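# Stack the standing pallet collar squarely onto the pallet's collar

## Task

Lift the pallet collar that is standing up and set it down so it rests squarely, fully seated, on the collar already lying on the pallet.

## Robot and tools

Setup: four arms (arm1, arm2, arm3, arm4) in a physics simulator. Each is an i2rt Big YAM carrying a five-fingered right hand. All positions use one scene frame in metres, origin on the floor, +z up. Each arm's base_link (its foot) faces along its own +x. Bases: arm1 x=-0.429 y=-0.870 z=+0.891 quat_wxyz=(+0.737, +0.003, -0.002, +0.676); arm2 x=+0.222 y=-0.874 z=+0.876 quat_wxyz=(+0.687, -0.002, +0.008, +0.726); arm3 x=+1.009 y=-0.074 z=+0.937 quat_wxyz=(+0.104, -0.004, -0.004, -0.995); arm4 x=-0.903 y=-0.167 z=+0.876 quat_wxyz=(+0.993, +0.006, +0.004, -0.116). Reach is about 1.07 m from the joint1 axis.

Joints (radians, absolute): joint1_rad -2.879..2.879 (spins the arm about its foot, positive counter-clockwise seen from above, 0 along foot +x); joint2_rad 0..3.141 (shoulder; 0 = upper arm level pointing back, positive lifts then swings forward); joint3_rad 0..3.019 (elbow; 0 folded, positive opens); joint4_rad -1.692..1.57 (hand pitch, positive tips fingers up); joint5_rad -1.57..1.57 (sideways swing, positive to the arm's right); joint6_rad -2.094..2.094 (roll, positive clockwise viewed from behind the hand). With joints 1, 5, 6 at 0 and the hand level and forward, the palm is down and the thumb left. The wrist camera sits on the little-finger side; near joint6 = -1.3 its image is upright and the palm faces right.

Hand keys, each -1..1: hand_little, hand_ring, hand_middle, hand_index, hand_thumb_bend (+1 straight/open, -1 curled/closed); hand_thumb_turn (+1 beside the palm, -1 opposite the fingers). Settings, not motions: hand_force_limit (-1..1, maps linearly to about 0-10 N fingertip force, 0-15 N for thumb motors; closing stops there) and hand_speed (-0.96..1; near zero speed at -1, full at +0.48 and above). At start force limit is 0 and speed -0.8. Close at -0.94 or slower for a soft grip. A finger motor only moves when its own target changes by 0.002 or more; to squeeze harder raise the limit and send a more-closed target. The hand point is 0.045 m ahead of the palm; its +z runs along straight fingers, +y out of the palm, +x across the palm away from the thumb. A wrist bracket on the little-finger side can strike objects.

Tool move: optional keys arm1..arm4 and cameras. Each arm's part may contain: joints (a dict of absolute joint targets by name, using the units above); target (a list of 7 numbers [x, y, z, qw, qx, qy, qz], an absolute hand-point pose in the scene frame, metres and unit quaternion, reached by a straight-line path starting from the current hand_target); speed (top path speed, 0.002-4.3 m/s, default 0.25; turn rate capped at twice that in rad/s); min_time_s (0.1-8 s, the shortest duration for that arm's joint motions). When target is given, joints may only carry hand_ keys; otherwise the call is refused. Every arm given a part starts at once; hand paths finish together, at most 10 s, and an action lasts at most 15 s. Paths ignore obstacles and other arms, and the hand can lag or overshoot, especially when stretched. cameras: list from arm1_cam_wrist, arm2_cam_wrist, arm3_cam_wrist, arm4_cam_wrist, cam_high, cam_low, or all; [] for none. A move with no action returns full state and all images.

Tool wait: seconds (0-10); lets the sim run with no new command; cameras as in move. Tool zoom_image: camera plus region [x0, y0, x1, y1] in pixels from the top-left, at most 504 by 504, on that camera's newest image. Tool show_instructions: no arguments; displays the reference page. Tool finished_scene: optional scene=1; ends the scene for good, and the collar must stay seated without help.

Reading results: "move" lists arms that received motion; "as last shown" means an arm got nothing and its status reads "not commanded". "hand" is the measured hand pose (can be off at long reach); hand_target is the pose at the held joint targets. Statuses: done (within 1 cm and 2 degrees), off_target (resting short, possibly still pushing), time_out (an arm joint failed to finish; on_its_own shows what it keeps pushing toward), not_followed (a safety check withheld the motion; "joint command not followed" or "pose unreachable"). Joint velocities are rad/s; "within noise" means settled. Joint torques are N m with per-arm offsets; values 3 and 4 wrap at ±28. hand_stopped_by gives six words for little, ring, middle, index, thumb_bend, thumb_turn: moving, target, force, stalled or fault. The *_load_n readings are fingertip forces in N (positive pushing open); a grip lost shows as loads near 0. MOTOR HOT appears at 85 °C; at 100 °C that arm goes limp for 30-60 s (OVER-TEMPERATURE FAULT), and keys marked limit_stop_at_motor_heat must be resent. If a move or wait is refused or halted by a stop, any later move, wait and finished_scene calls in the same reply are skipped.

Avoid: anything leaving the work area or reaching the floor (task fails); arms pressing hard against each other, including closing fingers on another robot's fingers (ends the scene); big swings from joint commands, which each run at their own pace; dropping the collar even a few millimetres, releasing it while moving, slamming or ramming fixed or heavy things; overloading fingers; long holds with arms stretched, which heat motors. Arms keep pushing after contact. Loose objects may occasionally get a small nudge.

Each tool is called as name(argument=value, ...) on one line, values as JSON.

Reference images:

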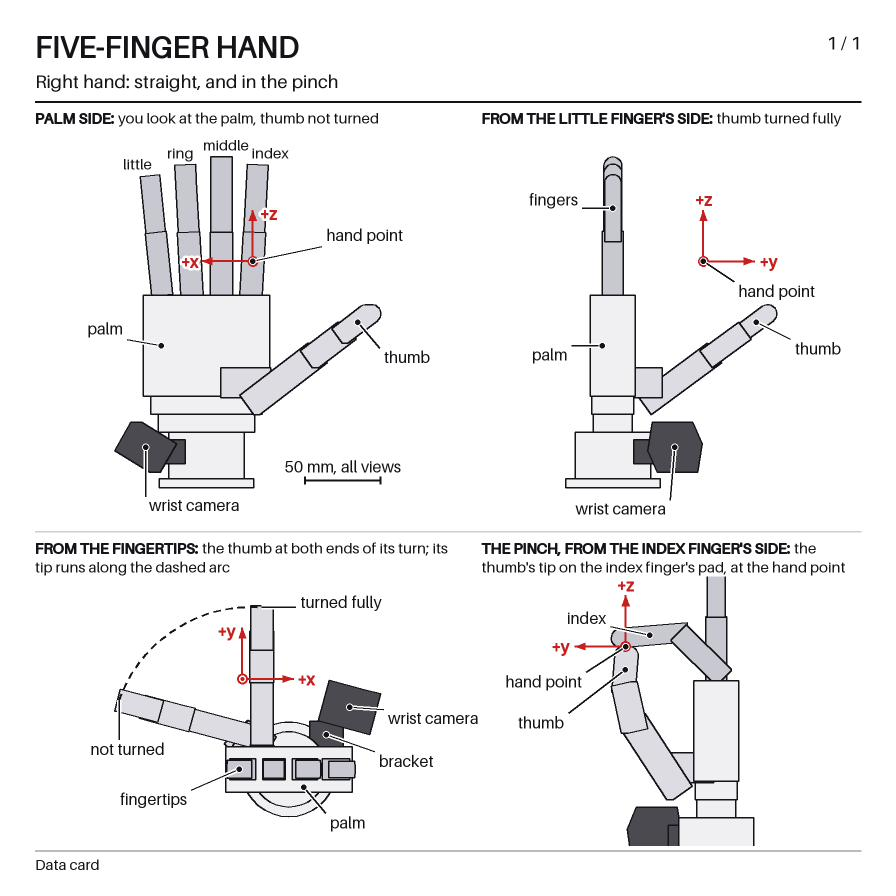

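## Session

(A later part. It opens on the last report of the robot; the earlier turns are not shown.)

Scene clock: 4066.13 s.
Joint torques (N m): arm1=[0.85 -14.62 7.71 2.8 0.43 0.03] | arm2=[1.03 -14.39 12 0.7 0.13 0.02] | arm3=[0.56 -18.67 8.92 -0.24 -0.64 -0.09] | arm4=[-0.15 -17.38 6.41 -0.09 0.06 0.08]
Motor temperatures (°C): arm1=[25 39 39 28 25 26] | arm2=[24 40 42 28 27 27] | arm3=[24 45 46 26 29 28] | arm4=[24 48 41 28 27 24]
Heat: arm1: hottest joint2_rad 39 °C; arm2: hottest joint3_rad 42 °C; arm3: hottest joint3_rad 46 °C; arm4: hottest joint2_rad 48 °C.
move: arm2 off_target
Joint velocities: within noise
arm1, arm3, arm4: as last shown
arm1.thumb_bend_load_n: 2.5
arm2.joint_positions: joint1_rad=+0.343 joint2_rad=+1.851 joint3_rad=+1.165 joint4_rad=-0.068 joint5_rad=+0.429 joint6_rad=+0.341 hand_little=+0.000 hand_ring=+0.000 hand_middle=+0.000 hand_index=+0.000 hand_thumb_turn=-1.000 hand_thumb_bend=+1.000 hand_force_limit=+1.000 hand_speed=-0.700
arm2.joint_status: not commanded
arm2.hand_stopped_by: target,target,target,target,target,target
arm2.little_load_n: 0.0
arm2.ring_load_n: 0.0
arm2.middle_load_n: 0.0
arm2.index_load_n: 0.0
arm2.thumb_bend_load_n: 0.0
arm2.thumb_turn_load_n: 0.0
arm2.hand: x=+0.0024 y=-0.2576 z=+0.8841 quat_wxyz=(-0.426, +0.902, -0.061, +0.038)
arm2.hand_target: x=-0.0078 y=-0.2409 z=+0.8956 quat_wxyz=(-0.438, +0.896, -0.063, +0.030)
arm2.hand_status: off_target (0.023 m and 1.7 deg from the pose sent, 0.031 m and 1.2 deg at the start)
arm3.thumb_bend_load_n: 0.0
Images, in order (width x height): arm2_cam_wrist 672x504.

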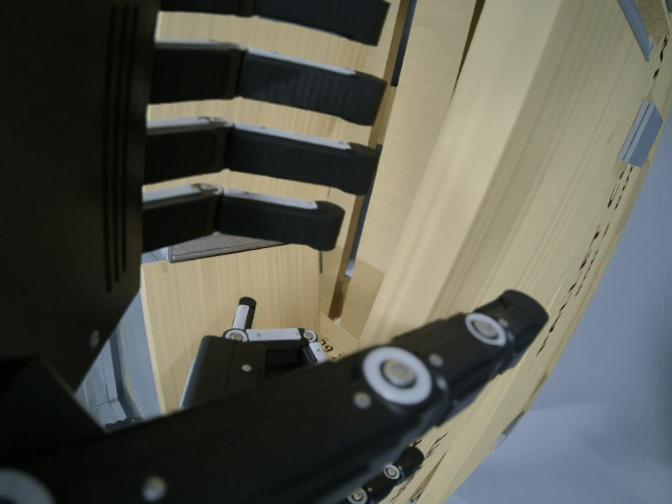

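move(arm2={"target": [-0.008, -0.215, 0.905, 0.4373, -0.8965, 0.0626, -0.0305], "speed": 0.1}, cameras=["arm2_cam_wrist"])

Scene clock: 4074.20 s.
Joint torques (N m): arm1=[0.85 -14.68 7.54 2.51 0.43 0.07] | arm2=[-0.21 -14.97 12.49 0.46 0.14 -0.15] | arm3=[0.62 -18.67 8.91 -0.27 -0.64 -0.08] | arm4=[0.03 -17.67 6.46 0.09 0.08 0.06]
Motor temperatures (°C): arm1=[25 39 39 28 25 26] | arm2=[24 40 43 28 27 27] | arm3=[24 44 46 26 29 28] | arm4=[24 48 41 28 27 24]
Heat: arm1: hottest joint2_rad 39 °C; arm2: hottest joint3_rad 43 °C; arm3: hottest joint3_rad 46 °C; arm4: hottest joint2_rad 48 °C.
move: arm2 off_target
Joint velocities: within noise
arm1, arm3, arm4: as last shown
arm1.thumb_bend_load_n: 3.0
arm2.joint_positions: joint1_rad=+0.343 joint2_rad=+1.882 joint3_rad=+1.247 joint4_rad=-0.106 joint5_rad=+0.416 joint6_rad=+0.341 hand_little=+0.000 hand_ring=+0.000 hand_middle=+0.000 hand_index=+0.000 hand_thumb_turn=-1.000 hand_thumb_bend=+1.000 hand_force_limit=+1.000 hand_speed=-0.700
arm2.joint_status: not commanded
arm2.hand_stopped_by: target,target,target,target,target,target
arm2.little_load_n: 0.0
arm2.ring_load_n: 0.0
arm2.middle_load_n: 0.0
arm2.index_load_n: 0.0
arm2.thumb_bend_load_n: 0.0
arm2.thumb_turn_load_n: 0.0
arm2.hand: x=-0.0097 y=-0.2347 z=+0.8956 quat_wxyz=(-0.430, +0.900, -0.059, +0.031)
arm2.hand_target: x=-0.0077 y=-0.2159 z=+0.9053 quat_wxyz=(-0.438, +0.896, -0.063, +0.030)
arm2.hand_status: off_target (0.022 m and 1.0 deg from the pose sent, 0.049 m and 1.7 deg at the start)
Images, in order (width x height): arm2_cam_wrist 672x504.

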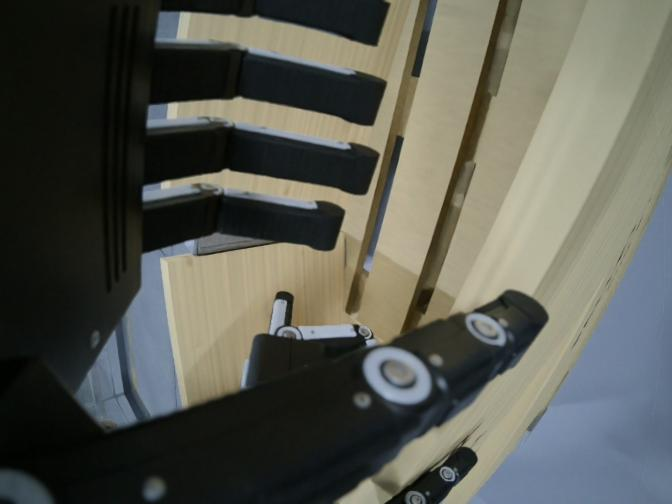

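move(arm2={"target": [-0.008, -0.228, 0.855, 0.4373, -0.8965, 0.0626, -0.0305], "speed": 0.08}, cameras=["arm2_cam_wrist"])

Scene clock: 4083.20 s.
Joint torques (N m): arm1=[0.44 -14.56 7.49 2.58 0.44 0.04] | arm2=[0.32 -13.98 6.67 1.58 0.25 -0.07] | arm3=[0.56 -18.67 8.92 -0.25 -0.64 -0.09] | arm4=[-0.26 -17.38 6.35 0.01 0.07 0.1]
Motor temperatures (°C): arm1=[25 39 39 28 25 26] | arm2=[24 40 42 28 27 27] | arm3=[24 44 46 26 29 28] | arm4=[24 48 41 28 27 24]
Heat: arm1: hottest joint2_rad 39 °C; arm2: hottest joint3_rad 42 °C; arm3: hottest joint3_rad 46 °C; arm4: hottest joint2_rad 48 °C.
move: arm2 off_target
Joint velocities: within noise
arm1, arm3, arm4: as last shown
arm1.joint_positions: joint1_rad=-0.483 joint2_rad=+2.168 joint3_rad=+1.355 joint4_rad=+0.105 joint5_rad=-0.344 joint6_rad=-0.306 hand_little=-0.966 hand_ring=-0.687 hand_middle=+1.000 hand_index=-0.700 hand_thumb_turn=-1.000 hand_thumb_bend=+1.001 hand_force_limit=+1.000 hand_speed=-0.880
arm1.thumb_bend_load_n: 2.5
arm1.hand: x=-0.1146 y=-0.2367 z=+0.8070 quat_wxyz=(-0.442, +0.895, -0.047, +0.033)
arm1.hand_target: x=-0.1170 y=-0.2309 z=+0.7861 quat_wxyz=(-0.439, +0.896, -0.055, +0.034)
arm2.joint_positions: joint1_rad=+0.343 joint2_rad=+1.924 joint3_rad=+1.240 joint4_rad=-0.016 joint5_rad=+0.418 joint6_rad=+0.341 hand_little=+0.000 hand_ring=+0.000 hand_middle=+0.000 hand_index=+0.000 hand_thumb_turn=-1.000 hand_thumb_bend=+1.000 hand_force_limit=+1.000 hand_speed=-0.700
arm2.joint_status: not commanded
arm2.hand_stopped_by: target,target,target,target,target,target
arm2.little_load_n: 0.0
arm2.ring_load_n: 0.0
arm2.middle_load_n: 0.0
arm2.index_load_n: 0.0
arm2.thumb_bend_load_n: 0.5
arm2.thumb_turn_load_n: -2.0
arm2.hand: x=-0.0139 y=-0.2243 z=+0.8799 quat_wxyz=(-0.447, +0.892, -0.064, +0.023)
arm2.hand_target: x=-0.0079 y=-0.2289 z=+0.8555 quat_wxyz=(-0.437, +0.897, -0.063, +0.031)
arm2.hand_status: off_target (0.026 m and 1.5 deg from the pose sent, 0.041 m and 1.0 deg at the start)
arm3.thumb_turn_load_n: -0.5
Images, in order (width x height): arm2_cam_wrist 672x504.

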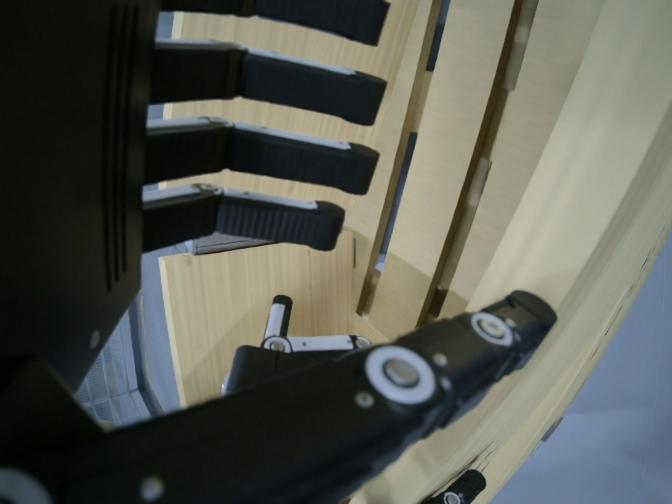

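move(arm2={"target": [-0.006, -0.228, 0.915, 0.4373, -0.8965, 0.0626, -0.0305], "speed": 0.08})

move(arm2={"target": [-0.006, -0.255, 0.905, 0.4373, -0.8965, 0.0626, -0.0305], "speed": 0.08}, cameras=["arm2_cam_wrist"])

Scene clock: 4093.47 s.
Joint torques (N m): arm1=[0.73 -14.45 7.54 2.58 0.46 0.07] | arm2=[0.21 -17.96 10.15 0.42 0.22 -0.08] | arm3=[0.62 -18.67 8.91 -0.25 -0.64 -0.09] | arm4=[-0.21 -17.32 6.37 -0.01 0.1 0.1]
Motor temperatures (°C): arm1=[25 39 39 28 25 26] | arm2=[24 40 41 28 27 27] | arm3=[24 44 46 26 29 28] | arm4=[24 48 41 28 27 24]
Heat: arm1: hottest joint2_rad 39 °C; arm2: hottest joint3_rad 41 °C; arm3: hottest joint3_rad 46 °C; arm4: hottest joint2_rad 48 °C.
move: arm2 off_target
Joint velocities: within noise
arm1, arm3, arm4: as last shown
arm1.little_load_n: -0.5
arm1.ring_load_n: 0.5
arm2.joint_positions: joint1_rad=+0.343 joint2_rad=+1.877 joint3_rad=+1.240 joint4_rad=-0.116 joint5_rad=+0.418 joint6_rad=+0.341 hand_little=+0.000 hand_ring=+0.000 hand_middle=+0.000 hand_index=+0.000 hand_thumb_turn=-1.000 hand_thumb_bend=+1.000 hand_force_limit=+1.000 hand_speed=-0.700
arm2.joint_status: not commanded
arm2.hand_stopped_by: target,target,target,target,target,target
arm2.little_load_n: 0.0
arm2.ring_load_n: 0.0
arm2.middle_load_n: 0.0
arm2.index_load_n: 0.0
arm2.thumb_bend_load_n: -0.5
arm2.thumb_turn_load_n: 0.0
arm2.hand: x=-0.0075 y=-0.2391 z=+0.8938 quat_wxyz=(-0.425, +0.903, -0.058, +0.034)
arm2.hand_target: x=-0.0060 y=-0.2284 z=+0.9151 quat_wxyz=(-0.438, +0.896, -0.063, +0.030)
arm2.hand_status: off_target (0.024 m and 1.6 deg from the pose sent, 0.036 m and 1.5 deg at the start)
arm3.index_load_n: -0.5
arm3.thumb_turn_load_n: 0.0
pictures: none

Scene clock: 4094.53 s.
Joint torques (N m): arm1=[0.85 -15.09 7.49 2.59 0.45 0.05] | arm2=[1.67 -17.49 7.15 1.47 0.31 0.07] | arm3=[0.56 -18.73 8.92 -0.25 -0.64 -0.08] | arm4=[0.03 -17.2 6.32 0.03 0.11 0.11]
Motor temperatures (°C): arm1=[25 39 39 28 25 26] | arm2=[24 40 41 28 27 27] | arm3=[24 44 46 26 29 28] | arm4=[24 48 41 28 27 24]
Heat: arm1: hottest joint2_rad 39 °C; arm2: hottest joint3_rad 41 °C; arm3: hottest joint3_rad 46 °C; arm4: hottest joint2_rad 48 °C.
move: arm2 off_target
Joint velocities: within noise
arm1.joint_positions: joint1_rad=-0.483 joint2_rad=+2.168 joint3_rad=+1.355 joint4_rad=+0.105 joint5_rad=-0.344 joint6_rad=-0.306 hand_little=-0.966 hand_ring=-0.687 hand_middle=+1.000 hand_index=-0.700 hand_thumb_turn=-1.000 hand_thumb_bend=+1.001 hand_force_limit=+1.000 hand_speed=-0.880
arm1.joint_status: not commanded
arm1.hand_stopped_by: force,force,fault,force,target,target
arm1.little_load_n: 0.0
arm1.ring_load_n: 0.0
arm1.middle_load_n: 0.0
arm1.index_load_n: 0.0
arm1.thumb_bend_load_n: 3.0
arm1.thumb_turn_load_n: 0.0
arm1.hand: x=-0.1146 y=-0.2367 z=+0.8070 quat_wxyz=(-0.442, +0.895, -0.047, +0.033)
arm1.hand_target: x=-0.1170 y=-0.2309 z=+0.7861 quat_wxyz=(-0.439, +0.896, -0.055, +0.034)
arm1.hand_status: not commanded
arm2.joint_positions: joint1_rad=+0.343 joint2_rad=+1.846 joint3_rad=+1.185 joint4_rad=-0.102 joint5_rad=+0.429 joint6_rad=+0.341 hand_little=+0.000 hand_ring=+0.000 hand_middle=+0.000 hand_index=+0.000 hand_thumb_turn=-1.000 hand_thumb_bend=+1.000 hand_force_limit=+1.000 hand_speed=-0.700
arm2.joint_status: not commanded
arm2.hand_stopped_by: target,target,target,target,target,target
arm2.little_load_n: 0.0
arm2.ring_load_n: 0.0
arm2.middle_load_n: 0.0
arm2.index_load_n: 0.0
arm2.thumb_bend_load_n: -0.5
arm2.thumb_turn_load_n: 0.0
arm2.hand: x=+0.0017 y=-0.2554 z=+0.8907 quat_wxyz=(-0.423, +0.903, -0.060, +0.040)
arm2.hand_target: x=-0.0061 y=-0.2550 z=+0.9049 quat_wxyz=(-0.437, +0.897, -0.063, +0.030)
arm2.hand_status: off_target (0.016 m and 2.2 deg from the pose sent, 0.020 m and 1.7 deg at the start)
arm3.joint_positions: joint1_rad=-0.103 joint2_rad=+1.976 joint3_rad=+1.587 joint4_rad=-1.376 joint5_rad=-0.900 joint6_rad=-1.868 hand_little=+0.000 hand_ring=+0.000 hand_middle=+0.000 hand_index=+0.000 hand_thumb_turn=-1.000 hand_thumb_bend=+1.000 hand_force_limit=+1.000 hand_speed=-0.700
arm3.joint_status: not commanded
arm3.hand_stopped_by: target,target,target,target,target,target
arm3.little_load_n: 0.0
arm3.ring_load_n: 0.0
arm3.middle_load_n: 0.0
arm3.index_load_n: 0.0
arm3.thumb_bend_load_n: 0.0
arm3.thumb_turn_load_n: 0.0
arm3.hand: x=+0.4963 y=-0.2393 z=+1.0089 quat_wxyz=(-0.042, +0.140, -0.885, +0.443)
arm3.hand_target: x=+0.4844 y=-0.2400 z=+1.0202 quat_wxyz=(-0.030, +0.147, -0.884, +0.443)
arm3.hand_status: not commanded
arm4.joint_positions: joint1_rad=+0.497 joint2_rad=+2.176 joint3_rad=+1.491 joint4_rad=-0.728 joint5_rad=+0.929 joint6_rad=+1.408 hand_little=-0.980 hand_ring=-0.600 hand_middle=-0.445 hand_index=-0.514 hand_thumb_turn=-1.000 hand_thumb_bend=+1.000 hand_force_limit=+1.000 hand_speed=-0.880
arm4.joint_status: not commanded
arm4.hand_stopped_by: target,force,force,force,target,target
arm4.little_load_n: 0.0
arm4.ring_load_n: 0.0
arm4.middle_load_n: 0.0
arm4.index_load_n: 0.0
arm4.thumb_bend_load_n: 0.5
arm4.thumb_turn_load_n: 0.0
arm4.hand: x=-0.2479 y=-0.1105 z=+0.7990 quat_wxyz=(-0.091, +0.155, -0.882, +0.436)
arm4.hand_target: x=-0.2566 y=-0.1029 z=+0.7813 quat_wxyz=(-0.082, +0.168, -0.883, +0.430)
arm4.hand_status: not commanded
Images, in order (width x height): arm2_cam_wrist 672x504.

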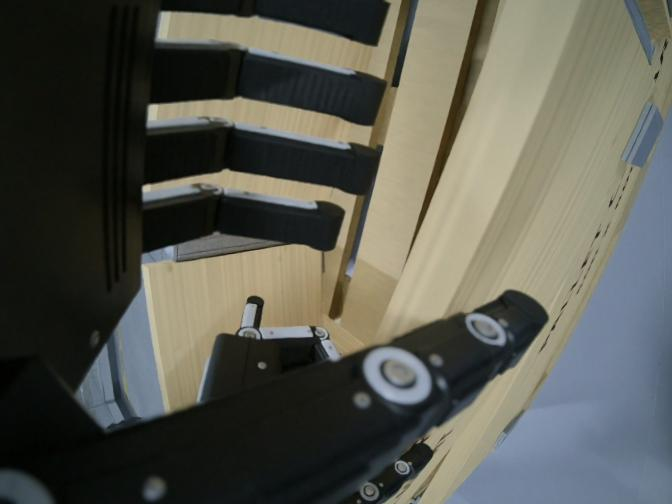

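move(arm2={"target": [-0.006, -0.238, 0.870, 0.4373, -0.8965, 0.0626, -0.0305], "speed": 0.08}, cameras=["arm2_cam_wrist"])

Scene clock: 4121.23 s.
Joint torques (N m): arm1=[0.5 -14.68 7.69 2.61 0.42 0.03] | arm2=[0.56 -15.44 9.11 1.48 0.14 -0.04] | arm3=[0.62 -18.61 8.92 -0.25 -0.64 -0.08] | arm4=[-0.21 -17.38 6.46 -0.06 0.05 0.09]
Motor temperatures (°C): arm1=[25 39 39 28 25 26] | arm2=[24 41 38 28 27 27] | arm3=[24 44 46 26 29 28] | arm4=[24 48 41 28 27 24]
Heat: arm1: hottest joint2_rad 39 °C; arm2: hottest joint2_rad 41 °C; arm3: hottest joint3_rad 46 °C; arm4: hottest joint2_rad 48 °C.
move: arm2 off_target
Joint velocities: within noise
arm1, arm3, arm4: as last shown
arm1.middle_load_n: -0.5
arm1.thumb_bend_load_n: 2.5
arm2.joint_positions: joint1_rad=+0.343 joint2_rad=+1.903 joint3_rad=+1.185 joint4_rad=-0.033 joint5_rad=+0.424 joint6_rad=+0.341 hand_little=+0.000 hand_ring=+0.000 hand_middle=+0.000 hand_index=+0.000 hand_thumb_turn=-1.000 hand_thumb_bend=+1.000 hand_force_limit=+1.000 hand_speed=-0.700
arm2.joint_status: not commanded
arm2.hand_stopped_by: target,target,target,target,target,target
arm2.little_load_n: 0.0
arm2.ring_load_n: 0.0
arm2.middle_load_n: 0.0
arm2.index_load_n: 0.0
arm2.thumb_bend_load_n: 0.0
arm2.thumb_turn_load_n: 0.0
arm2.hand: x=-0.0026 y=-0.2485 z=+0.8655 quat_wxyz=(-0.427, +0.902, -0.060, +0.036)
arm2.hand_target: x=-0.0061 y=-0.2383 z=+0.8703 quat_wxyz=(-0.437, +0.897, -0.063, +0.030)
arm2.hand_status: off_target (0.012 m and 1.5 deg from the pose sent, 0.028 m and 2.2 deg at the start)
arm4.thumb_bend_load_n: 0.0
arm4.thumb_turn_load_n: 0.5
Images, in order (width x height): arm2_cam_wrist 672x504.

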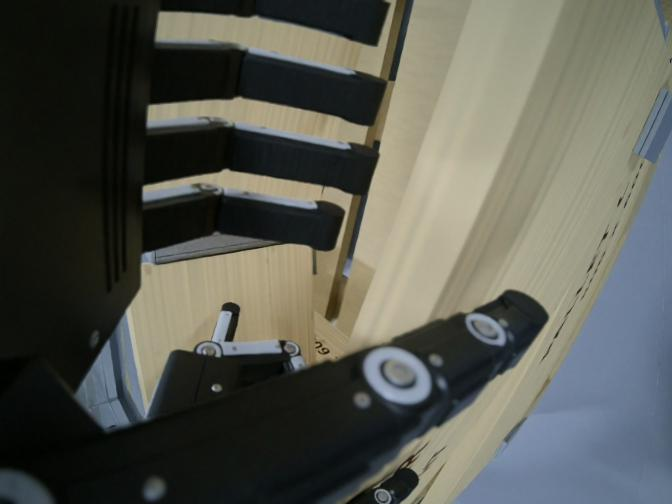

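move(arm2={"target": [-0.006, -0.229, 0.830, 0.4373, -0.8965, 0.0626, -0.0305], "speed": 0.08}, cameras=["arm2_cam_wrist"])

Scene clock: 4133.80 s.
Joint torques (N m): arm1=[0.56 -14.68 7.77 2.51 0.45 0.05] | arm2=[-0.03 -15.91 9.42 1.47 0.15 -0.11] | arm3=[0.5 -18.73 8.91 -0.27 -0.63 -0.09] | arm4=[-0.26 -17.14 6.35 -0.09 0.09 0.09]
Motor temperatures (°C): arm1=[25 39 39 28 25 26] | arm2=[24 40 38 28 27 27] | arm3=[24 44 47 26 29 28] | arm4=[24 48 41 28 27 24]
Heat: arm1: hottest joint2_rad 39 °C; arm2: hottest joint2_rad 40 °C; arm3: hottest joint3_rad 47 °C; arm4: hottest joint2_rad 48 °C.
move: arm2 off_target
Joint velocities: within noise
arm1, arm3, arm4: as last shown
arm1.little_load_n: -0.5
arm1.middle_load_n: 0.0
arm1.thumb_bend_load_n: 3.0
arm2.joint_positions: joint1_rad=+0.343 joint2_rad=+1.989 joint3_rad=+1.185 joint4_rad=+0.046 joint5_rad=+0.420 joint6_rad=+0.341 hand_little=+0.000 hand_ring=+0.000 hand_middle=+0.000 hand_index=+0.000 hand_thumb_turn=-1.000 hand_thumb_bend=+1.000 hand_force_limit=+1.000 hand_speed=-0.700
arm2.joint_status: not commanded
arm2.hand_stopped_by: target,target,target,target,target,target
arm2.little_load_n: 0.0
arm2.ring_load_n: 0.0
arm2.middle_load_n: 0.0
arm2.index_load_n: 0.0
arm2.thumb_bend_load_n: 0.0
arm2.thumb_turn_load_n: 0.0
arm2.hand: x=-0.0055 y=-0.2456 z=+0.8230 quat_wxyz=(-0.424, +0.903, -0.058, +0.035)
arm2.hand_target: x=-0.0059 y=-0.2296 z=+0.8304 quat_wxyz=(-0.437, +0.897, -0.063, +0.031)
arm2.hand_status: off_target (0.018 m and 1.9 deg from the pose sent, 0.041 m and 1.5 deg at the start)
arm4.thumb_turn_load_n: 0.0
Images, in order (width x height): arm2_cam_wrist 672x504.

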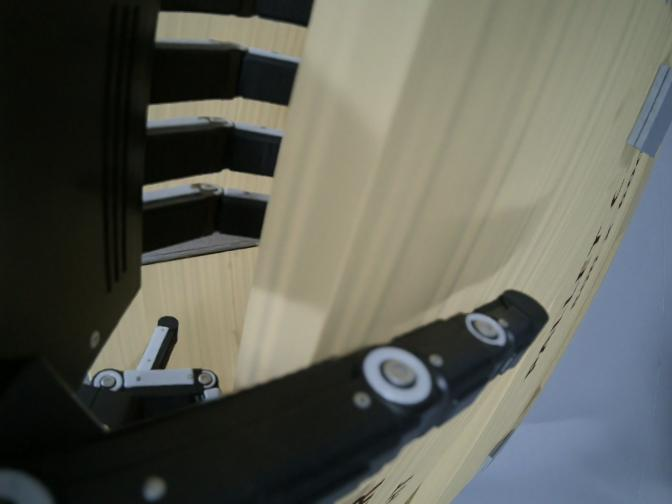

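move(arm2={"target": [-0.004, -0.224, 0.795, 0.4373, -0.8965, 0.0626, -0.0305], "speed": 0.06}, cameras=["arm2_cam_wrist"])

Scene clock: 4145.10 s.
Joint torques (N m): arm1=[0.91 -14.8 7.65 2.58 0.44 0.06] | arm2=[-0.5 -15.33 9.46 1.44 0.11 -0.15] | arm3=[0.56 -18.61 8.91 -0.24 -0.64 -0.09] | arm4=[-0.21 -17.55 6.37 -0.01 0.06 0.11]
Motor temperatures (°C): arm1=[25 39 39 28 25 26] | arm2=[24 40 38 28 27 27] | arm3=[24 44 47 26 29 28] | arm4=[24 48 41 28 27 24]
Heat: arm1: hottest joint2_rad 39 °C; arm2: hottest joint2_rad 40 °C; arm3: hottest joint3_rad 47 °C; arm4: hottest joint2_rad 48 °C.
move: arm2 off_target
Joint velocities: within noise
arm1, arm3, arm4: as last shown
arm1.little_load_n: 0.0
arm1.thumb_bend_load_n: 2.5
arm2.joint_positions: joint1_rad=+0.343 joint2_rad=+2.054 joint3_rad=+1.186 joint4_rad=+0.119 joint5_rad=+0.415 joint6_rad=+0.341 hand_little=+0.000 hand_ring=+0.000 hand_middle=+0.000 hand_index=+0.000 hand_thumb_turn=-1.000 hand_thumb_bend=+1.000 hand_force_limit=+1.000 hand_speed=-0.700
arm2.joint_status: not commanded
arm2.hand_stopped_by: target,target,target,target,target,target
arm2.little_load_n: 0.0
arm2.ring_load_n: 0.0
arm2.middle_load_n: 0.0
arm2.index_load_n: 0.0
arm2.thumb_bend_load_n: 0.0
arm2.thumb_turn_load_n: 0.5
arm2.hand: x=-0.0079 y=-0.2426 z=+0.7932 quat_wxyz=(-0.426, +0.902, -0.058, +0.032)
arm2.hand_target: x=-0.0036 y=-0.2247 z=+0.7956 quat_wxyz=(-0.438, +0.896, -0.063, +0.031)
arm2.hand_status: off_target (0.019 m and 1.5 deg from the pose sent, 0.035 m and 1.9 deg at the start)
arm4.index_load_n: 0.5
Images, in order (width x height): arm2_cam_wrist 672x504.

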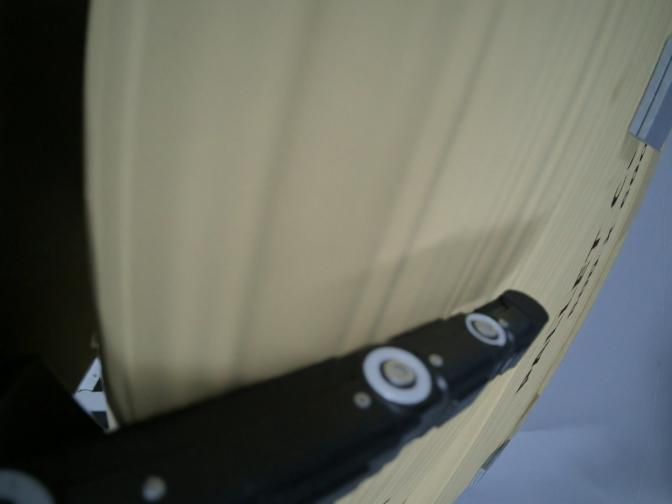

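move(arm2={"target": [-0.005, -0.226, 0.812, 0.4373, -0.8965, 0.0626, -0.0305], "speed": 0.06})

move(arm2={"joints": {"hand_force_limit": 0.6, "hand_speed": -0.85, "hand_index": -1, "hand_middle": -1, "hand_ring": -1, "hand_little": -1}})

move(arm2={"joints": {"hand_force_limit": 1.0, "hand_speed": -0.88, "hand_index": -0.95, "hand_middle": -0.95, "hand_ring": -0.95, "hand_little": -0.98}}, cameras=["arm2_cam_wrist"])

Scene clock: 4154.20 s.
Joint torques (N m): arm1=[0.79 -14.8 7.6 2.59 0.46 0.06] | arm2=[-0.26 -18.14 9.24 0.38 0.21 -0.14] | arm3=[0.56 -18.67 8.91 -0.25 -0.64 -0.08] | arm4=[-0.21 -17.44 6.31 0.03 0.1 0.09]
Motor temperatures (°C): arm1=[25 39 39 28 25 26] | arm2=[24 39 38 28 27 27] | arm3=[24 44 47 26 29 28] | arm4=[24 48 41 28 27 24]
Heat: arm1: hottest joint2_rad 39 °C; arm2: hottest joint2_rad 39 °C; arm3: hottest joint3_rad 47 °C; arm4: hottest joint2_rad 48 °C.
move: arm2 off_target
Joint velocities: within noise
arm1, arm3, arm4: as last shown
arm1.little_load_n: -0.5
arm2.joint_positions: joint1_rad=+0.343 joint2_rad=+2.054 joint3_rad=+1.186 joint4_rad=+0.117 joint5_rad=+0.415 joint6_rad=+0.341 hand_little=+0.000 hand_ring=+0.000 hand_middle=+0.000 hand_index=+0.000 hand_thumb_turn=-1.000 hand_thumb_bend=+1.000 hand_force_limit=+1.000 hand_speed=-0.700
arm2.joint_status: not commanded
arm2.hand_stopped_by: target,target,target,target,target,target
arm2.little_load_n: 0.0
arm2.ring_load_n: 0.0
arm2.middle_load_n: 0.0
arm2.index_load_n: 0.0
arm2.thumb_bend_load_n: 0.0
arm2.thumb_turn_load_n: 0.0
arm2.hand: x=-0.0078 y=-0.2429 z=+0.7930 quat_wxyz=(-0.426, +0.902, -0.058, +0.032)
arm2.hand_target: x=-0.0047 y=-0.2265 z=+0.8124 quat_wxyz=(-0.438, +0.896, -0.063, +0.031)
arm2.hand_status: off_target (0.026 m and 1.6 deg from the pose sent, 0.025 m and 1.5 deg at the start)
arm4.index_load_n: 0.0
pictures: none

Scene clock: 4156.83 s.
Joint torques (N m): arm1=[0.67 -14.86 7.62 2.69 0.45 0.05] | arm2=[-0.09 -18.26 9.18 0.35 0.27 -0.11] | arm3=[0.56 -18.67 8.91 -0.25 -0.64 -0.08] | arm4=[-0.21 -17.61 6.38 0.02 0.11 0.11]
Motor temperatures (°C): arm1=[25 39 39 28 25 26] | arm2=[24 39 39 28 27 27] | arm3=[24 44 47 26 29 28] | arm4=[24 48 41 28 27 24]
Heat: arm1: hottest joint2_rad 39 °C; arm2: hottest joint2_rad 39 °C; arm3: hottest joint3_rad 47 °C; arm4: hottest joint2_rad 48 °C.
move: arm2 off_target
Joint velocities: within noise
arm1, arm3, arm4: as last shown
arm1.little_load_n: 0.0
arm1.thumb_bend_load_n: 3.0
arm2.joint_positions: joint1_rad=+0.341 joint2_rad=+2.054 joint3_rad=+1.188 joint4_rad=+0.117 joint5_rad=+0.412 joint6_rad=+0.339 hand_little=-0.803 hand_ring=-0.580 hand_middle=-0.482 hand_index=-0.608 hand_thumb_turn=-1.000 hand_thumb_bend=+1.000 hand_force_limit=+0.600 hand_speed=-0.850
arm2.joint_status: hand_little off_target (ended at -0.803, target -1.000); hand_ring off_target (ended at -0.580, target -1.000); hand_middle off_target (ended at -0.482, target -1.000); hand_index off_target (ended at -0.608, target -1.000); the others done
arm2.hand_stopped_by: force,force,force,force,target,target
arm2.little_load_n: 9.5
arm2.ring_load_n: 6.0
arm2.middle_load_n: 7.5
arm2.index_load_n: 8.0
arm2.thumb_bend_load_n: 0.5
arm2.thumb_turn_load_n: 1.0
arm2.hand: x=-0.0076 y=-0.2421 z=+0.7935 quat_wxyz=(-0.426, +0.902, -0.057, +0.031)
arm2.hand_target: x=-0.0046 y=-0.2265 z=+0.8123 quat_wxyz=(-0.438, +0.896, -0.063, +0.031)
arm2.hand_status: not commanded
pictures: none

Scene clock: 4157.30 s.
Joint torques (N m): arm1=[0.67 -14.45 7.73 2.62 0.42 0.06] | arm2=[-0.03 -18.2 9.01 0.29 0.29 -0.08] | arm3=[0.62 -18.73 8.9 -0.24 -0.63 -0.09] | arm4=[0.21 -17.61 6.37 -0.08 0.11 0.09]
Motor temperatures (°C): arm1=[25 39 39 28 25 26] | arm2=[24 39 39 28 27 27] | arm3=[24 44 47 26 29 28] | arm4=[24 48 41 28 27 24]
Heat: arm1: hottest joint2_rad 39 °C; arm2: hottest joint2_rad 39 °C; arm3: hottest joint3_rad 47 °C; arm4: hottest joint2_rad 48 °C.
move: arm2 off_target
Joint velocities: within noise
arm1, arm3, arm4: as last shown
arm2.joint_positions: joint1_rad=+0.341 joint2_rad=+2.054 joint3_rad=+1.188 joint4_rad=+0.117 joint5_rad=+0.412 joint6_rad=+0.336 hand_little=-0.812 hand_ring=-0.599 hand_middle=-0.491 hand_index=-0.616 hand_thumb_turn=-1.000 hand_thumb_bend=+1.000 hand_force_limit=+1.000 hand_speed=-0.880
arm2.joint_status: hand_little off_target (ended at -0.812, target -0.980); hand_ring off_target (ended at -0.599, target -0.950); hand_middle off_target (ended at -0.491, target -0.950); hand_index off_target (ended at -0.616, target -0.950); the others done
arm2.hand_stopped_by: force,force,force,force,target,target
arm2.little_load_n: 8.5
arm2.ring_load_n: 11.5
arm2.middle_load_n: 10.0
arm2.index_load_n: 10.0
arm2.thumb_bend_load_n: 0.5
arm2.thumb_turn_load_n: 0.5
arm2.hand: x=-0.0077 y=-0.2418 z=+0.7937 quat_wxyz=(-0.426, +0.902, -0.056, +0.032)
arm2.hand_target: x=-0.0047 y=-0.2266 z=+0.8123 quat_wxyz=(-0.438, +0.896, -0.063, +0.031)
arm2.hand_status: not commanded
arm4.hand: x=-0.2479 y=-0.1104 z=+0.7990 quat_wxyz=(-0.091, +0.155, -0.882, +0.436)
Images, in order (width x height): arm2_cam_wrist 672x504.

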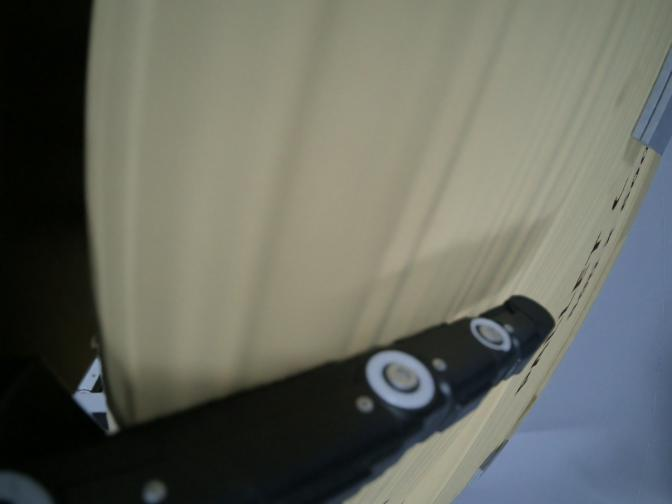

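move(arm1={"joints": {"hand_speed": -0.7, "hand_index": 0.0, "hand_ring": 0.0, "hand_little": 0.0}}, cameras=["arm1_cam_wrist"])

Scene clock: 4170.83 s.
Joint torques (N m): arm1=[0.56 -14.56 7.77 2.63 0.09 -0.07] | arm2=[0.03 -18.2 9.03 0.35 0.3 -0.07] | arm3=[0.62 -18.67 8.92 -0.25 -0.64 -0.09] | arm4=[-0.03 -17.2 6.41 -0.02 0.13 0.1]
Motor temperatures (°C): arm1=[25 39 39 28 25 26] | arm2=[24 39 39 28 27 27] | arm3=[24 44 47 26 29 28] | arm4=[24 48 41 28 27 24]
Heat: arm1: hottest joint2_rad 39 °C; arm2: hottest joint2_rad 39 °C; arm3: hottest joint3_rad 47 °C; arm4: hottest joint2_rad 48 °C.
move: arm1 done
Joint velocities: within noise
arm1.joint_positions: joint1_rad=-0.484 joint2_rad=+2.169 joint3_rad=+1.353 joint4_rad=+0.105 joint5_rad=-0.334 joint6_rad=-0.298 hand_little=+0.000 hand_ring=+0.000 hand_middle=+1.000 hand_index=+0.000 hand_thumb_turn=-1.000 hand_thumb_bend=+1.000 hand_force_limit=+1.000 hand_speed=-0.700
arm1.joint_status: all done
arm1.hand_stopped_by: target,target,fault,target,target,target
arm1.little_load_n: 0.0
arm1.ring_load_n: 0.0
arm1.middle_load_n: -0.5
arm1.index_load_n: 0.0
arm1.thumb_bend_load_n: 0.5
arm1.thumb_turn_load_n: 1.0
arm1.hand: x=-0.1134 y=-0.2380 z=+0.8053 quat_wxyz=(-0.439, +0.896, -0.053, +0.035)
arm1.hand_target: x=-0.1171 y=-0.2309 z=+0.7861 quat_wxyz=(-0.439, +0.896, -0.055, +0.034)
arm1.hand_status: not commanded
arm2, arm3, arm4: as last shown
arm2.joint_positions: joint1_rad=+0.341 joint2_rad=+2.054 joint3_rad=+1.188 joint4_rad=+0.118 joint5_rad=+0.411 joint6_rad=+0.335 hand_little=-0.812 hand_ring=-0.599 hand_middle=-0.491 hand_index=-0.616 hand_thumb_turn=-1.000 hand_thumb_bend=+1.000 hand_force_limit=+1.000 hand_speed=-0.880
arm2.little_load_n: 8.0
arm2.thumb_turn_load_n: 1.0
arm2.hand: x=-0.0078 y=-0.2418 z=+0.7938 quat_wxyz=(-0.426, +0.902, -0.056, +0.031)
arm2.hand_target: x=-0.0047 y=-0.2265 z=+0.8123 quat_wxyz=(-0.438, +0.896, -0.063, +0.030)
arm4.joint_positions: joint1_rad=+0.497 joint2_rad=+2.176 joint3_rad=+1.491 joint4_rad=-0.728 joint5_rad=+0.928 joint6_rad=+1.408 hand_little=-0.980 hand_ring=-0.600 hand_middle=-0.445 hand_index=-0.514 hand_thumb_turn=-1.000 hand_thumb_bend=+1.000 hand_force_limit=+1.000 hand_speed=-0.880
Images, in order (width x height): arm1_cam_wrist 672x504.

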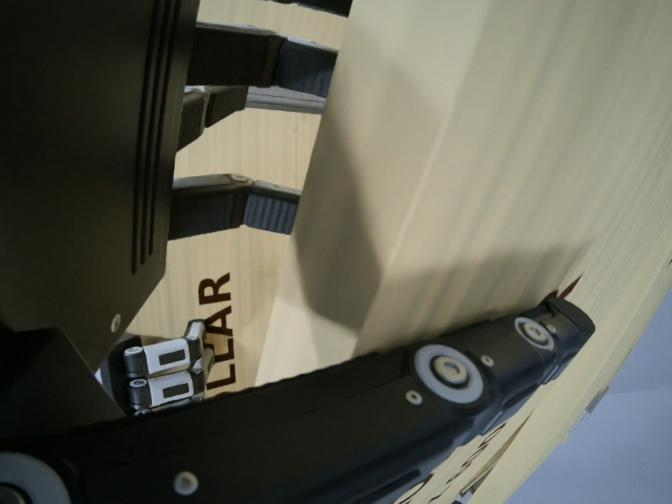

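move(arm1={"target": [-0.118, -0.228, 0.765, 0.4373, -0.8965, 0.0626, -0.0305], "speed": 0.05}, cameras=["arm1_cam_wrist"])

Scene clock: 4177.10 s.
Joint torques (N m): arm1=[1.08 -15.56 8.35 2.17 -0.01 -0.01] | arm2=[-0.09 -18.32 9.05 0.27 0.33 -0.06] | arm3=[0.56 -18.67 8.91 -0.24 -0.64 -0.09] | arm4=[-0.26 -17.32 6.37 -0.02 0.1 0.11]
Motor temperatures (°C): arm1=[25 39 38 28 25 26] | arm2=[24 39 40 28 27 27] | arm3=[24 44 47 26 29 28] | arm4=[24 48 41 28 27 24]
Heat: arm1: hottest joint2_rad 39 °C; arm2: hottest joint3_rad 40 °C; arm3: hottest joint3_rad 47 °C; arm4: hottest joint2_rad 48 °C.
move: arm1 off_target
Joint velocities: within noise
arm1.joint_positions: joint1_rad=-0.485 joint2_rad=+2.217 joint3_rad=+1.353 joint4_rad=+0.146 joint5_rad=-0.327 joint6_rad=-0.281 hand_little=+0.000 hand_ring=+0.000 hand_middle=+1.000 hand_index=+0.000 hand_thumb_turn=-1.000 hand_thumb_bend=+1.000 hand_force_limit=+1.000 hand_speed=-0.700
arm1.joint_status: not commanded
arm1.hand_stopped_by: target,target,fault,target,target,target
arm1.little_load_n: 0.0
arm1.ring_load_n: 0.0
arm1.middle_load_n: 0.0
arm1.index_load_n: 0.0
arm1.thumb_bend_load_n: 0.0
arm1.thumb_turn_load_n: 0.0
arm1.hand: x=-0.1136 y=-0.2401 z=+0.7785 quat_wxyz=(-0.436, +0.897, -0.063, +0.033)
arm1.hand_target: x=-0.1186 y=-0.2289 z=+0.7654 quat_wxyz=(-0.437, +0.897, -0.062, +0.030)
arm1.hand_status: off_target (0.019 m and 0.3 deg from the pose sent, 0.042 m and 1.2 deg at the start)
arm2: as last shown
arm2.joint_positions: joint1_rad=+0.341 joint2_rad=+2.054 joint3_rad=+1.188 joint4_rad=+0.118 joint5_rad=+0.411 joint6_rad=+0.334 hand_little=-0.812 hand_ring=-0.599 hand_middle=-0.491 hand_index=-0.616 hand_thumb_turn=-1.000 hand_thumb_bend=+1.000 hand_force_limit=+1.000 hand_speed=-0.880
arm2.little_load_n: 6.5
arm2.ring_load_n: 10.5
arm2.thumb_turn_load_n: 1.5
arm2.hand: x=-0.0078 y=-0.2418 z=+0.7937 quat_wxyz=(-0.426, +0.902, -0.055, +0.032)
arm2.hand_target: x=-0.0047 y=-0.2266 z=+0.8123 quat_wxyz=(-0.438, +0.896, -0.063, +0.031)
arm3.joint_positions: joint1_rad=-0.103 joint2_rad=+1.976 joint3_rad=+1.587 joint4_rad=-1.376 joint5_rad=-0.900 joint6_rad=-1.868 hand_little=+0.000 hand_ring=+0.000 hand_middle=+0.000 hand_index=+0.000 hand_thumb_turn=-1.000 hand_thumb_bend=+1.000 hand_force_limit=+1.000 hand_speed=-0.700
arm3.joint_status: not commanded
arm3.hand_stopped_by: target,target,target,target,target,target
arm3.little_load_n: 0.0
arm3.ring_load_n: 0.0
arm3.middle_load_n: 0.0
arm3.index_load_n: 0.0
arm3.thumb_bend_load_n: 0.0
arm3.thumb_turn_load_n: 0.0
arm3.hand: x=+0.4963 y=-0.2393 z=+1.0089 quat_wxyz=(-0.042, +0.140, -0.885, +0.443)
arm3.hand_target: x=+0.4844 y=-0.2400 z=+1.0202 quat_wxyz=(-0.030, +0.147, -0.884, +0.443)
arm3.hand_status: not commanded
arm4.joint_positions: joint1_rad=+0.497 joint2_rad=+2.176 joint3_rad=+1.491 joint4_rad=-0.728 joint5_rad=+0.928 joint6_rad=+1.406 hand_little=-0.980 hand_ring=-0.600 hand_middle=-0.445 hand_index=-0.514 hand_thumb_turn=-1.000 hand_thumb_bend=+1.000 hand_force_limit=+1.000 hand_speed=-0.880
arm4.joint_status: not commanded
arm4.hand_stopped_by: target,force,force,force,target,target
arm4.little_load_n: 0.0
arm4.ring_load_n: 0.0
arm4.middle_load_n: 0.0
arm4.index_load_n: 0.0
arm4.thumb_bend_load_n: 0.0
arm4.thumb_turn_load_n: 0.0
arm4.hand: x=-0.2480 y=-0.1104 z=+0.7989 quat_wxyz=(-0.091, +0.156, -0.882, +0.436)
arm4.hand_target: x=-0.2566 y=-0.1028 z=+0.7813 quat_wxyz=(-0.082, +0.168, -0.883, +0.430)
arm4.hand_status: not commanded
Images, in order (width x height): arm1_cam_wrist 672x504.

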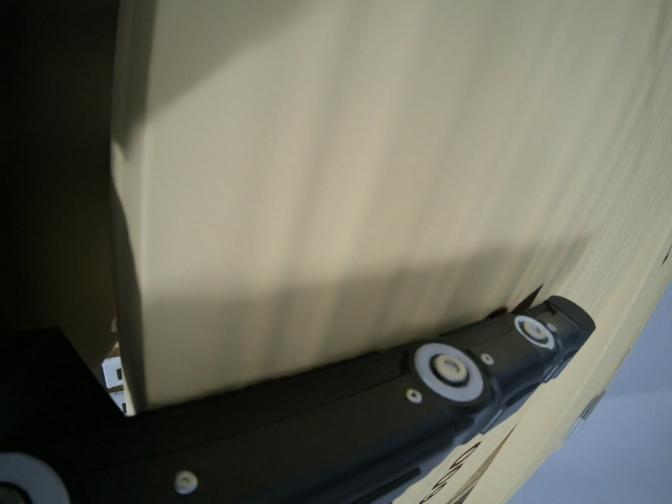

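move(arm1={"target": [-0.118, -0.228, 0.785, 0.4373, -0.8965, 0.0626, -0.0305], "speed": 0.05})

move(arm1={"joints": {"hand_force_limit": 0.6, "hand_speed": -0.85, "hand_index": -1, "hand_ring": -1, "hand_little": -1}})

move(arm1={"joints": {"hand_force_limit": 1.0, "hand_speed": -0.88, "hand_index": -0.95, "hand_ring": -0.95, "hand_little": -0.98}}, arm4={"joints": {"hand_force_limit": 1.0, "hand_speed": -0.88, "hand_index": -0.93, "hand_middle": -0.93, "hand_ring": -0.93}}, cameras=["arm1_cam_wrist", "arm4_cam_wrist"])

Scene clock: 4191.03 s.
Joint torques (N m): arm1=[0.79 -18.37 8.18 0.99 -0.02 -0.03] | arm2=[-0.09 -18.26 9.03 0.28 0.31 -0.05] | arm3=[0.56 -18.67 8.91 -0.24 -0.63 -0.09] | arm4=[-0.32 -17.49 6.23 0.08 0.12 0.11]
Motor temperatures (°C): arm1=[25 40 38 28 25 26] | arm2=[24 39 40 28 27 27] | arm3=[24 44 47 26 29 28] | arm4=[24 48 41 28 27 24]
Heat: arm1: hottest joint2_rad 40 °C; arm2: hottest joint3_rad 40 °C; arm3: hottest joint3_rad 47 °C; arm4: hottest joint2_rad 48 °C.
move: arm1 off_target
Joint velocities: within noise
arm1.joint_positions: joint1_rad=-0.485 joint2_rad=+2.215 joint3_rad=+1.353 joint4_rad=+0.140 joint5_rad=-0.327 joint6_rad=-0.281 hand_little=+0.000 hand_ring=+0.000 hand_middle=+1.000 hand_index=+0.000 hand_thumb_turn=-1.000 hand_thumb_bend=+1.000 hand_force_limit=+1.000 hand_speed=-0.700
arm1.joint_status: not commanded
arm1.hand_stopped_by: target,target,fault,target,target,target
arm1.little_load_n: 0.0
arm1.ring_load_n: 0.0
arm1.middle_load_n: 0.0
arm1.index_load_n: 0.0
arm1.thumb_bend_load_n: 0.0
arm1.thumb_turn_load_n: 0.0
arm1.hand: x=-0.1140 y=-0.2407 z=+0.7790 quat_wxyz=(-0.434, +0.898, -0.064, +0.032)
arm1.hand_target: x=-0.1183 y=-0.2283 z=+0.7852 quat_wxyz=(-0.438, +0.897, -0.062, +0.030)
arm1.hand_status: off_target (0.015 m and 0.4 deg from the pose sent, 0.014 m and 0.3 deg at the start)
arm2, arm3, arm4: as last shown
arm2.little_load_n: 6.0
arm2.middle_load_n: 9.5
arm2.index_load_n: 10.5
arm2.thumb_bend_load_n: 1.0
arm2.thumb_turn_load_n: 1.0
arm4.middle_load_n: 0.5
pictures: none

Scene clock: 4193.67 s.
Joint torques (N m): arm1=[1.2 -18.43 8.29 0.95 0.01 -0.03] | arm2=[-0.21 -18.32 9.01 0.29 0.32 -0.05] | arm3=[0.56 -18.61 8.92 -0.27 -0.63 -0.09] | arm4=[0.21 -17.26 6.38 0.06 0.11 0.14]
Motor temperatures (°C): arm1=[25 40 38 28 25 26] | arm2=[24 39 40 28 27 27] | arm3=[24 44 47 26 29 28] | arm4=[24 48 41 28 27 24]
Heat: arm1: hottest joint2_rad 40 °C; arm2: hottest joint3_rad 40 °C; arm3: hottest joint3_rad 47 °C; arm4: hottest joint2_rad 48 °C.
move: arm1 off_target
Joint velocities: within noise
arm1.joint_positions: joint1_rad=-0.485 joint2_rad=+2.215 joint3_rad=+1.353 joint4_rad=+0.140 joint5_rad=-0.329 joint6_rad=-0.281 hand_little=-0.845 hand_ring=-0.623 hand_middle=+1.000 hand_index=-0.664 hand_thumb_turn=-1.000 hand_thumb_bend=+1.000 hand_force_limit=+0.600 hand_speed=-0.850
arm1.joint_status: hand_little off_target (ended at -0.845, target -1.000); hand_ring off_target (ended at -0.623, target -1.000); hand_index off_target (ended at -0.664, target -1.000); the others done
arm1.hand_stopped_by: force,force,fault,force,target,target
arm1.little_load_n: 8.5
arm1.ring_load_n: 6.5
arm1.middle_load_n: 0.0
arm1.index_load_n: 8.0
arm1.thumb_bend_load_n: 0.5
arm1.thumb_turn_load_n: 0.0
arm1.hand: x=-0.1143 y=-0.2406 z=+0.7791 quat_wxyz=(-0.434, +0.898, -0.063, +0.031)
arm1.hand_target: x=-0.1182 y=-0.2283 z=+0.7851 quat_wxyz=(-0.437, +0.897, -0.063, +0.031)
arm1.hand_status: not commanded
arm2, arm3, arm4: as last shown
arm2.little_load_n: 5.5
arm2.middle_load_n: 10.0
arm2.thumb_turn_load_n: 1.5
arm2.hand_target: x=-0.0047 y=-0.2266 z=+0.8123 quat_wxyz=(-0.438, +0.896, -0.063, +0.030)
arm3.thumb_bend_load_n: -0.5
arm4.joint_positions: joint1_rad=+0.497 joint2_rad=+2.176 joint3_rad=+1.491 joint4_rad=-0.728 joint5_rad=+0.928 joint6_rad=+1.403 hand_little=-0.980 hand_ring=-0.600 hand_middle=-0.445 hand_index=-0.514 hand_thumb_turn=-1.000 hand_thumb_bend=+1.000 hand_force_limit=+1.000 hand_speed=-0.880
arm4.middle_load_n: 0.0
arm4.index_load_n: 0.5
arm4.thumb_bend_load_n: 0.5
arm4.hand: x=-0.2482 y=-0.1104 z=+0.7988 quat_wxyz=(-0.090, +0.157, -0.882, +0.436)
pictures: none

Scene clock: 4194.33 s.
Joint torques (N m): arm1=[0.56 -18.49 8.1 0.91 0.13 -0.01] | arm2=[-0.03 -18.2 9.03 0.34 0.28 -0.06] | arm3=[0.56 -18.67 8.91 -0.27 -0.63 -0.09] | arm4=[-0.03 -17.85 6.38 0.01 -0.18 0.14]
Motor temperatures (°C): arm1=[25 40 38 28 25 26] | arm2=[24 39 40 28 27 27] | arm3=[24 44 47 26 29 28] | arm4=[24 48 41 28 27 24]
Heat: arm1: hottest joint2_rad 40 °C; arm2: hottest joint3_rad 40 °C; arm3: hottest joint3_rad 47 °C; arm4: hottest joint2_rad 48 °C.
move: arm1 off_target; arm4 off_target
Joint velocities: within noise
arm1.joint_positions: joint1_rad=-0.485 joint2_rad=+2.215 joint3_rad=+1.353 joint4_rad=+0.140 joint5_rad=-0.331 joint6_rad=-0.281 hand_little=-0.864 hand_ring=-0.642 hand_middle=+1.000 hand_index=-0.672 hand_thumb_turn=-1.000 hand_thumb_bend=+1.000 hand_force_limit=+1.000 hand_speed=-0.880
arm1.joint_status: hand_little off_target (ended at -0.864, target -0.980); hand_ring off_target (ended at -0.642, target -0.950); hand_index off_target (ended at -0.672, target -0.950); the others done
arm1.hand_stopped_by: force,force,fault,force,target,target
arm1.little_load_n: 9.0
arm1.ring_load_n: 10.0
arm1.middle_load_n: 0.0
arm1.index_load_n: 9.0
arm1.thumb_bend_load_n: 0.5
arm1.thumb_turn_load_n: 0.0
arm1.hand: x=-0.1148 y=-0.2405 z=+0.7792 quat_wxyz=(-0.435, +0.898, -0.063, +0.030)
arm1.hand_target: x=-0.1182 y=-0.2283 z=+0.7852 quat_wxyz=(-0.438, +0.897, -0.063, +0.030)
arm1.hand_status: not commanded
arm2, arm3: as last shown
arm2.joint_positions: joint1_rad=+0.341 joint2_rad=+2.054 joint3_rad=+1.188 joint4_rad=+0.118 joint5_rad=+0.412 joint6_rad=+0.334 hand_little=-0.812 hand_ring=-0.599 hand_middle=-0.491 hand_index=-0.616 hand_thumb_turn=-1.000 hand_thumb_bend=+1.000 hand_force_limit=+1.000 hand_speed=-0.880
arm2.little_load_n: 4.5
arm2.ring_load_n: 9.5
arm2.middle_load_n: 9.0
arm2.thumb_bend_load_n: 0.5
arm2.thumb_turn_load_n: 1.0
arm2.hand: x=-0.0076 y=-0.2418 z=+0.7937 quat_wxyz=(-0.426, +0.902, -0.055, +0.032)
arm2.hand_target: x=-0.0047 y=-0.2265 z=+0.8123 quat_wxyz=(-0.438, +0.896, -0.063, +0.031)
arm3.thumb_bend_load_n: 0.0
arm4.joint_positions: joint1_rad=+0.495 joint2_rad=+2.179 joint3_rad=+1.491 joint4_rad=-0.727 joint5_rad=+0.935 joint6_rad=+1.403 hand_little=-0.980 hand_ring=-0.686 hand_middle=-0.530 hand_index=-0.610 hand_thumb_turn=-1.000 hand_thumb_bend=+1.000 hand_force_limit=+1.000 hand_speed=-0.880
arm4.joint_status: hand_ring off_target (ended at -0.686, target -0.930); hand_middle off_target (ended at -0.530, target -0.930); hand_index off_target (ended at -0.610, target -0.930); the others done
arm4.hand_stopped_by: target,force,force,force,target,target
arm4.little_load_n: 0.0
arm4.ring_load_n: 9.5
arm4.middle_load_n: 11.0
arm4.index_load_n: 11.5
arm4.thumb_bend_load_n: 0.5
arm4.thumb_turn_load_n: 2.0
arm4.hand: x=-0.2482 y=-0.1128 z=+0.7978 quat_wxyz=(-0.089, +0.156, -0.880, +0.439)
arm4.hand_target: x=-0.2565 y=-0.1030 z=+0.7814 quat_wxyz=(-0.082, +0.168, -0.883, +0.430)
arm4.hand_status: not commanded
Images, in order (width x height): arm1_cam_wrist 672x504, arm4_cam_wrist 672x504.

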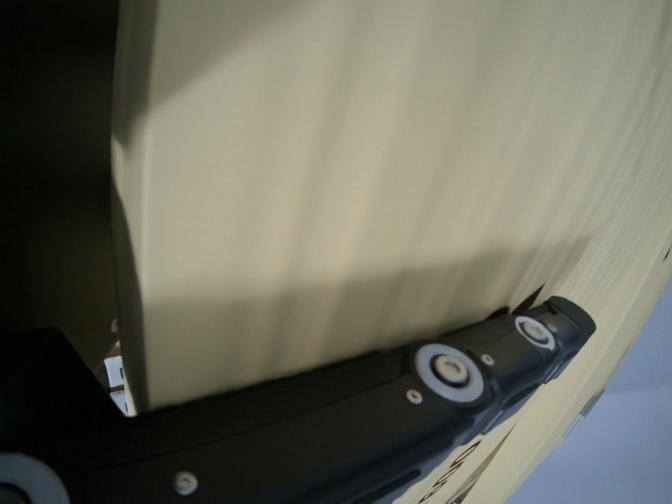

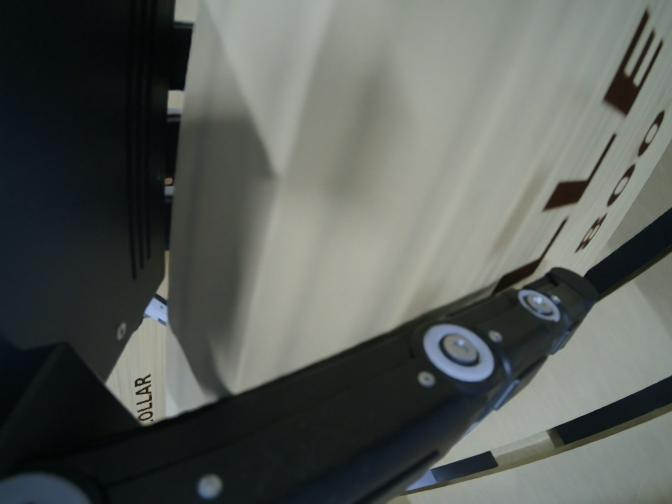

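move(arm3={"target": [0.47, -0.17, 1.10, 0.31, -0.6355, -0.6355, 0.3097], "speed": 0.35}, cameras=["arm3_cam_wrist", "cam_high"])

Scene clock: 4219.67 s.
Joint torques (N m): arm1=[1.26 -18.37 8.12 1.11 0.17 -0.05] | arm2=[0.03 -18.02 8.98 0.27 0.29 -0.06] | arm3=[1.14 -12.22 7.19 1.31 0.18 0.07] | arm4=[0.09 -17.9 6.3 -0.08 -0.19 0.13]
Motor temperatures (°C): arm1=[25 42 38 28 24 26] | arm2=[24 39 40 28 27 27] | arm3=[24 44 47 26 29 28] | arm4=[24 46 41 28 27 24]
Heat: arm1: hottest joint2_rad 42 °C; arm2: hottest joint3_rad 40 °C; arm3: hottest joint3_rad 47 °C; arm4: hottest joint2_rad 46 °C.
move: arm3 done
Joint velocities: within noise
arm1, arm2, arm4: as last shown
arm1.little_load_n: 9.5
arm1.index_load_n: 8.5
arm2.little_load_n: 5.0
arm3.joint_positions: joint1_rad=-0.057 joint2_rad=+1.394 joint3_rad=+1.007 joint4_rad=-0.281 joint5_rad=+0.128 joint6_rad=+0.082 hand_little=+0.000 hand_ring=+0.000 hand_middle=+0.000 hand_index=+0.000 hand_thumb_turn=-1.000 hand_thumb_bend=+1.000 hand_force_limit=+1.000 hand_speed=-0.700
arm3.joint_status: not commanded
arm3.hand_stopped_by: target,target,target,target,target,target
arm3.little_load_n: 0.0
arm3.ring_load_n: 0.0
arm3.middle_load_n: 0.0
arm3.index_load_n: 0.0
arm3.thumb_bend_load_n: 0.0
arm3.thumb_turn_load_n: 0.0
arm3.hand: x=+0.4643 y=-0.1663 z=+1.1001 quat_wxyz=(+0.315, -0.633, -0.635, +0.311)
arm3.hand_target: x=+0.4698 y=-0.1699 z=+1.1001 quat_wxyz=(+0.310, -0.635, -0.636, +0.310)
arm3.hand_status: done (0.007 m and 0.6 deg from the pose sent, 0.117 m and 106.6 deg at the start)
arm4.ring_load_n: 10.0
arm4.middle_load_n: 10.5
arm4.thumb_turn_load_n: 1.5
Images, in order (width x height): arm3_cam_wrist 672x504, cam_high 896x504.

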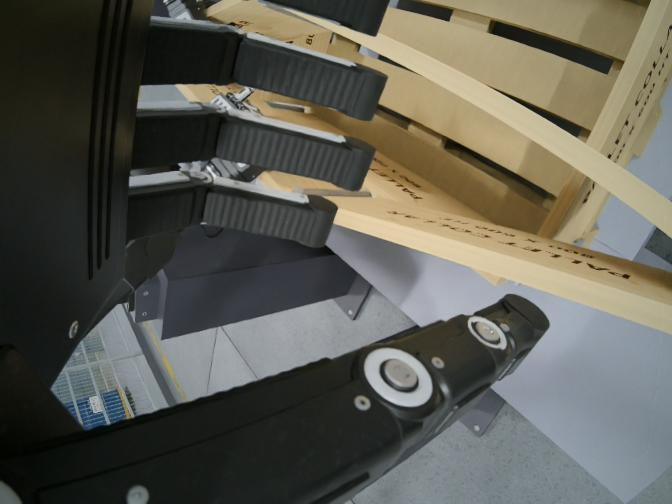

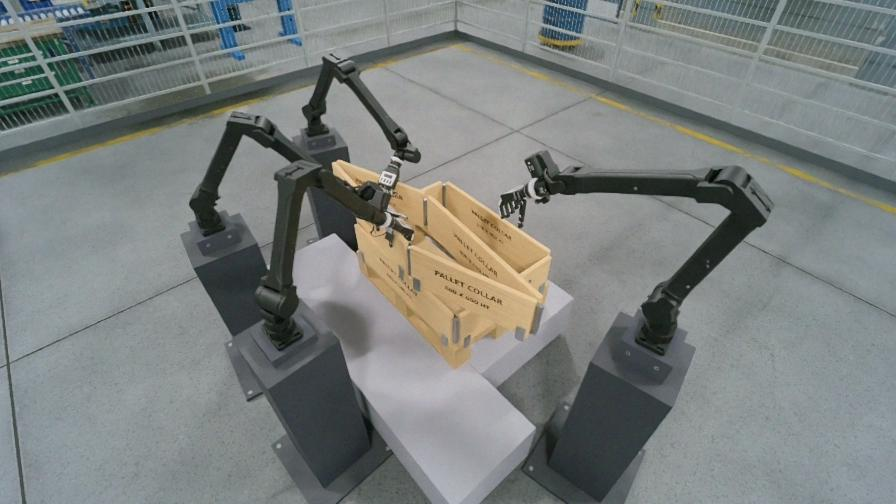

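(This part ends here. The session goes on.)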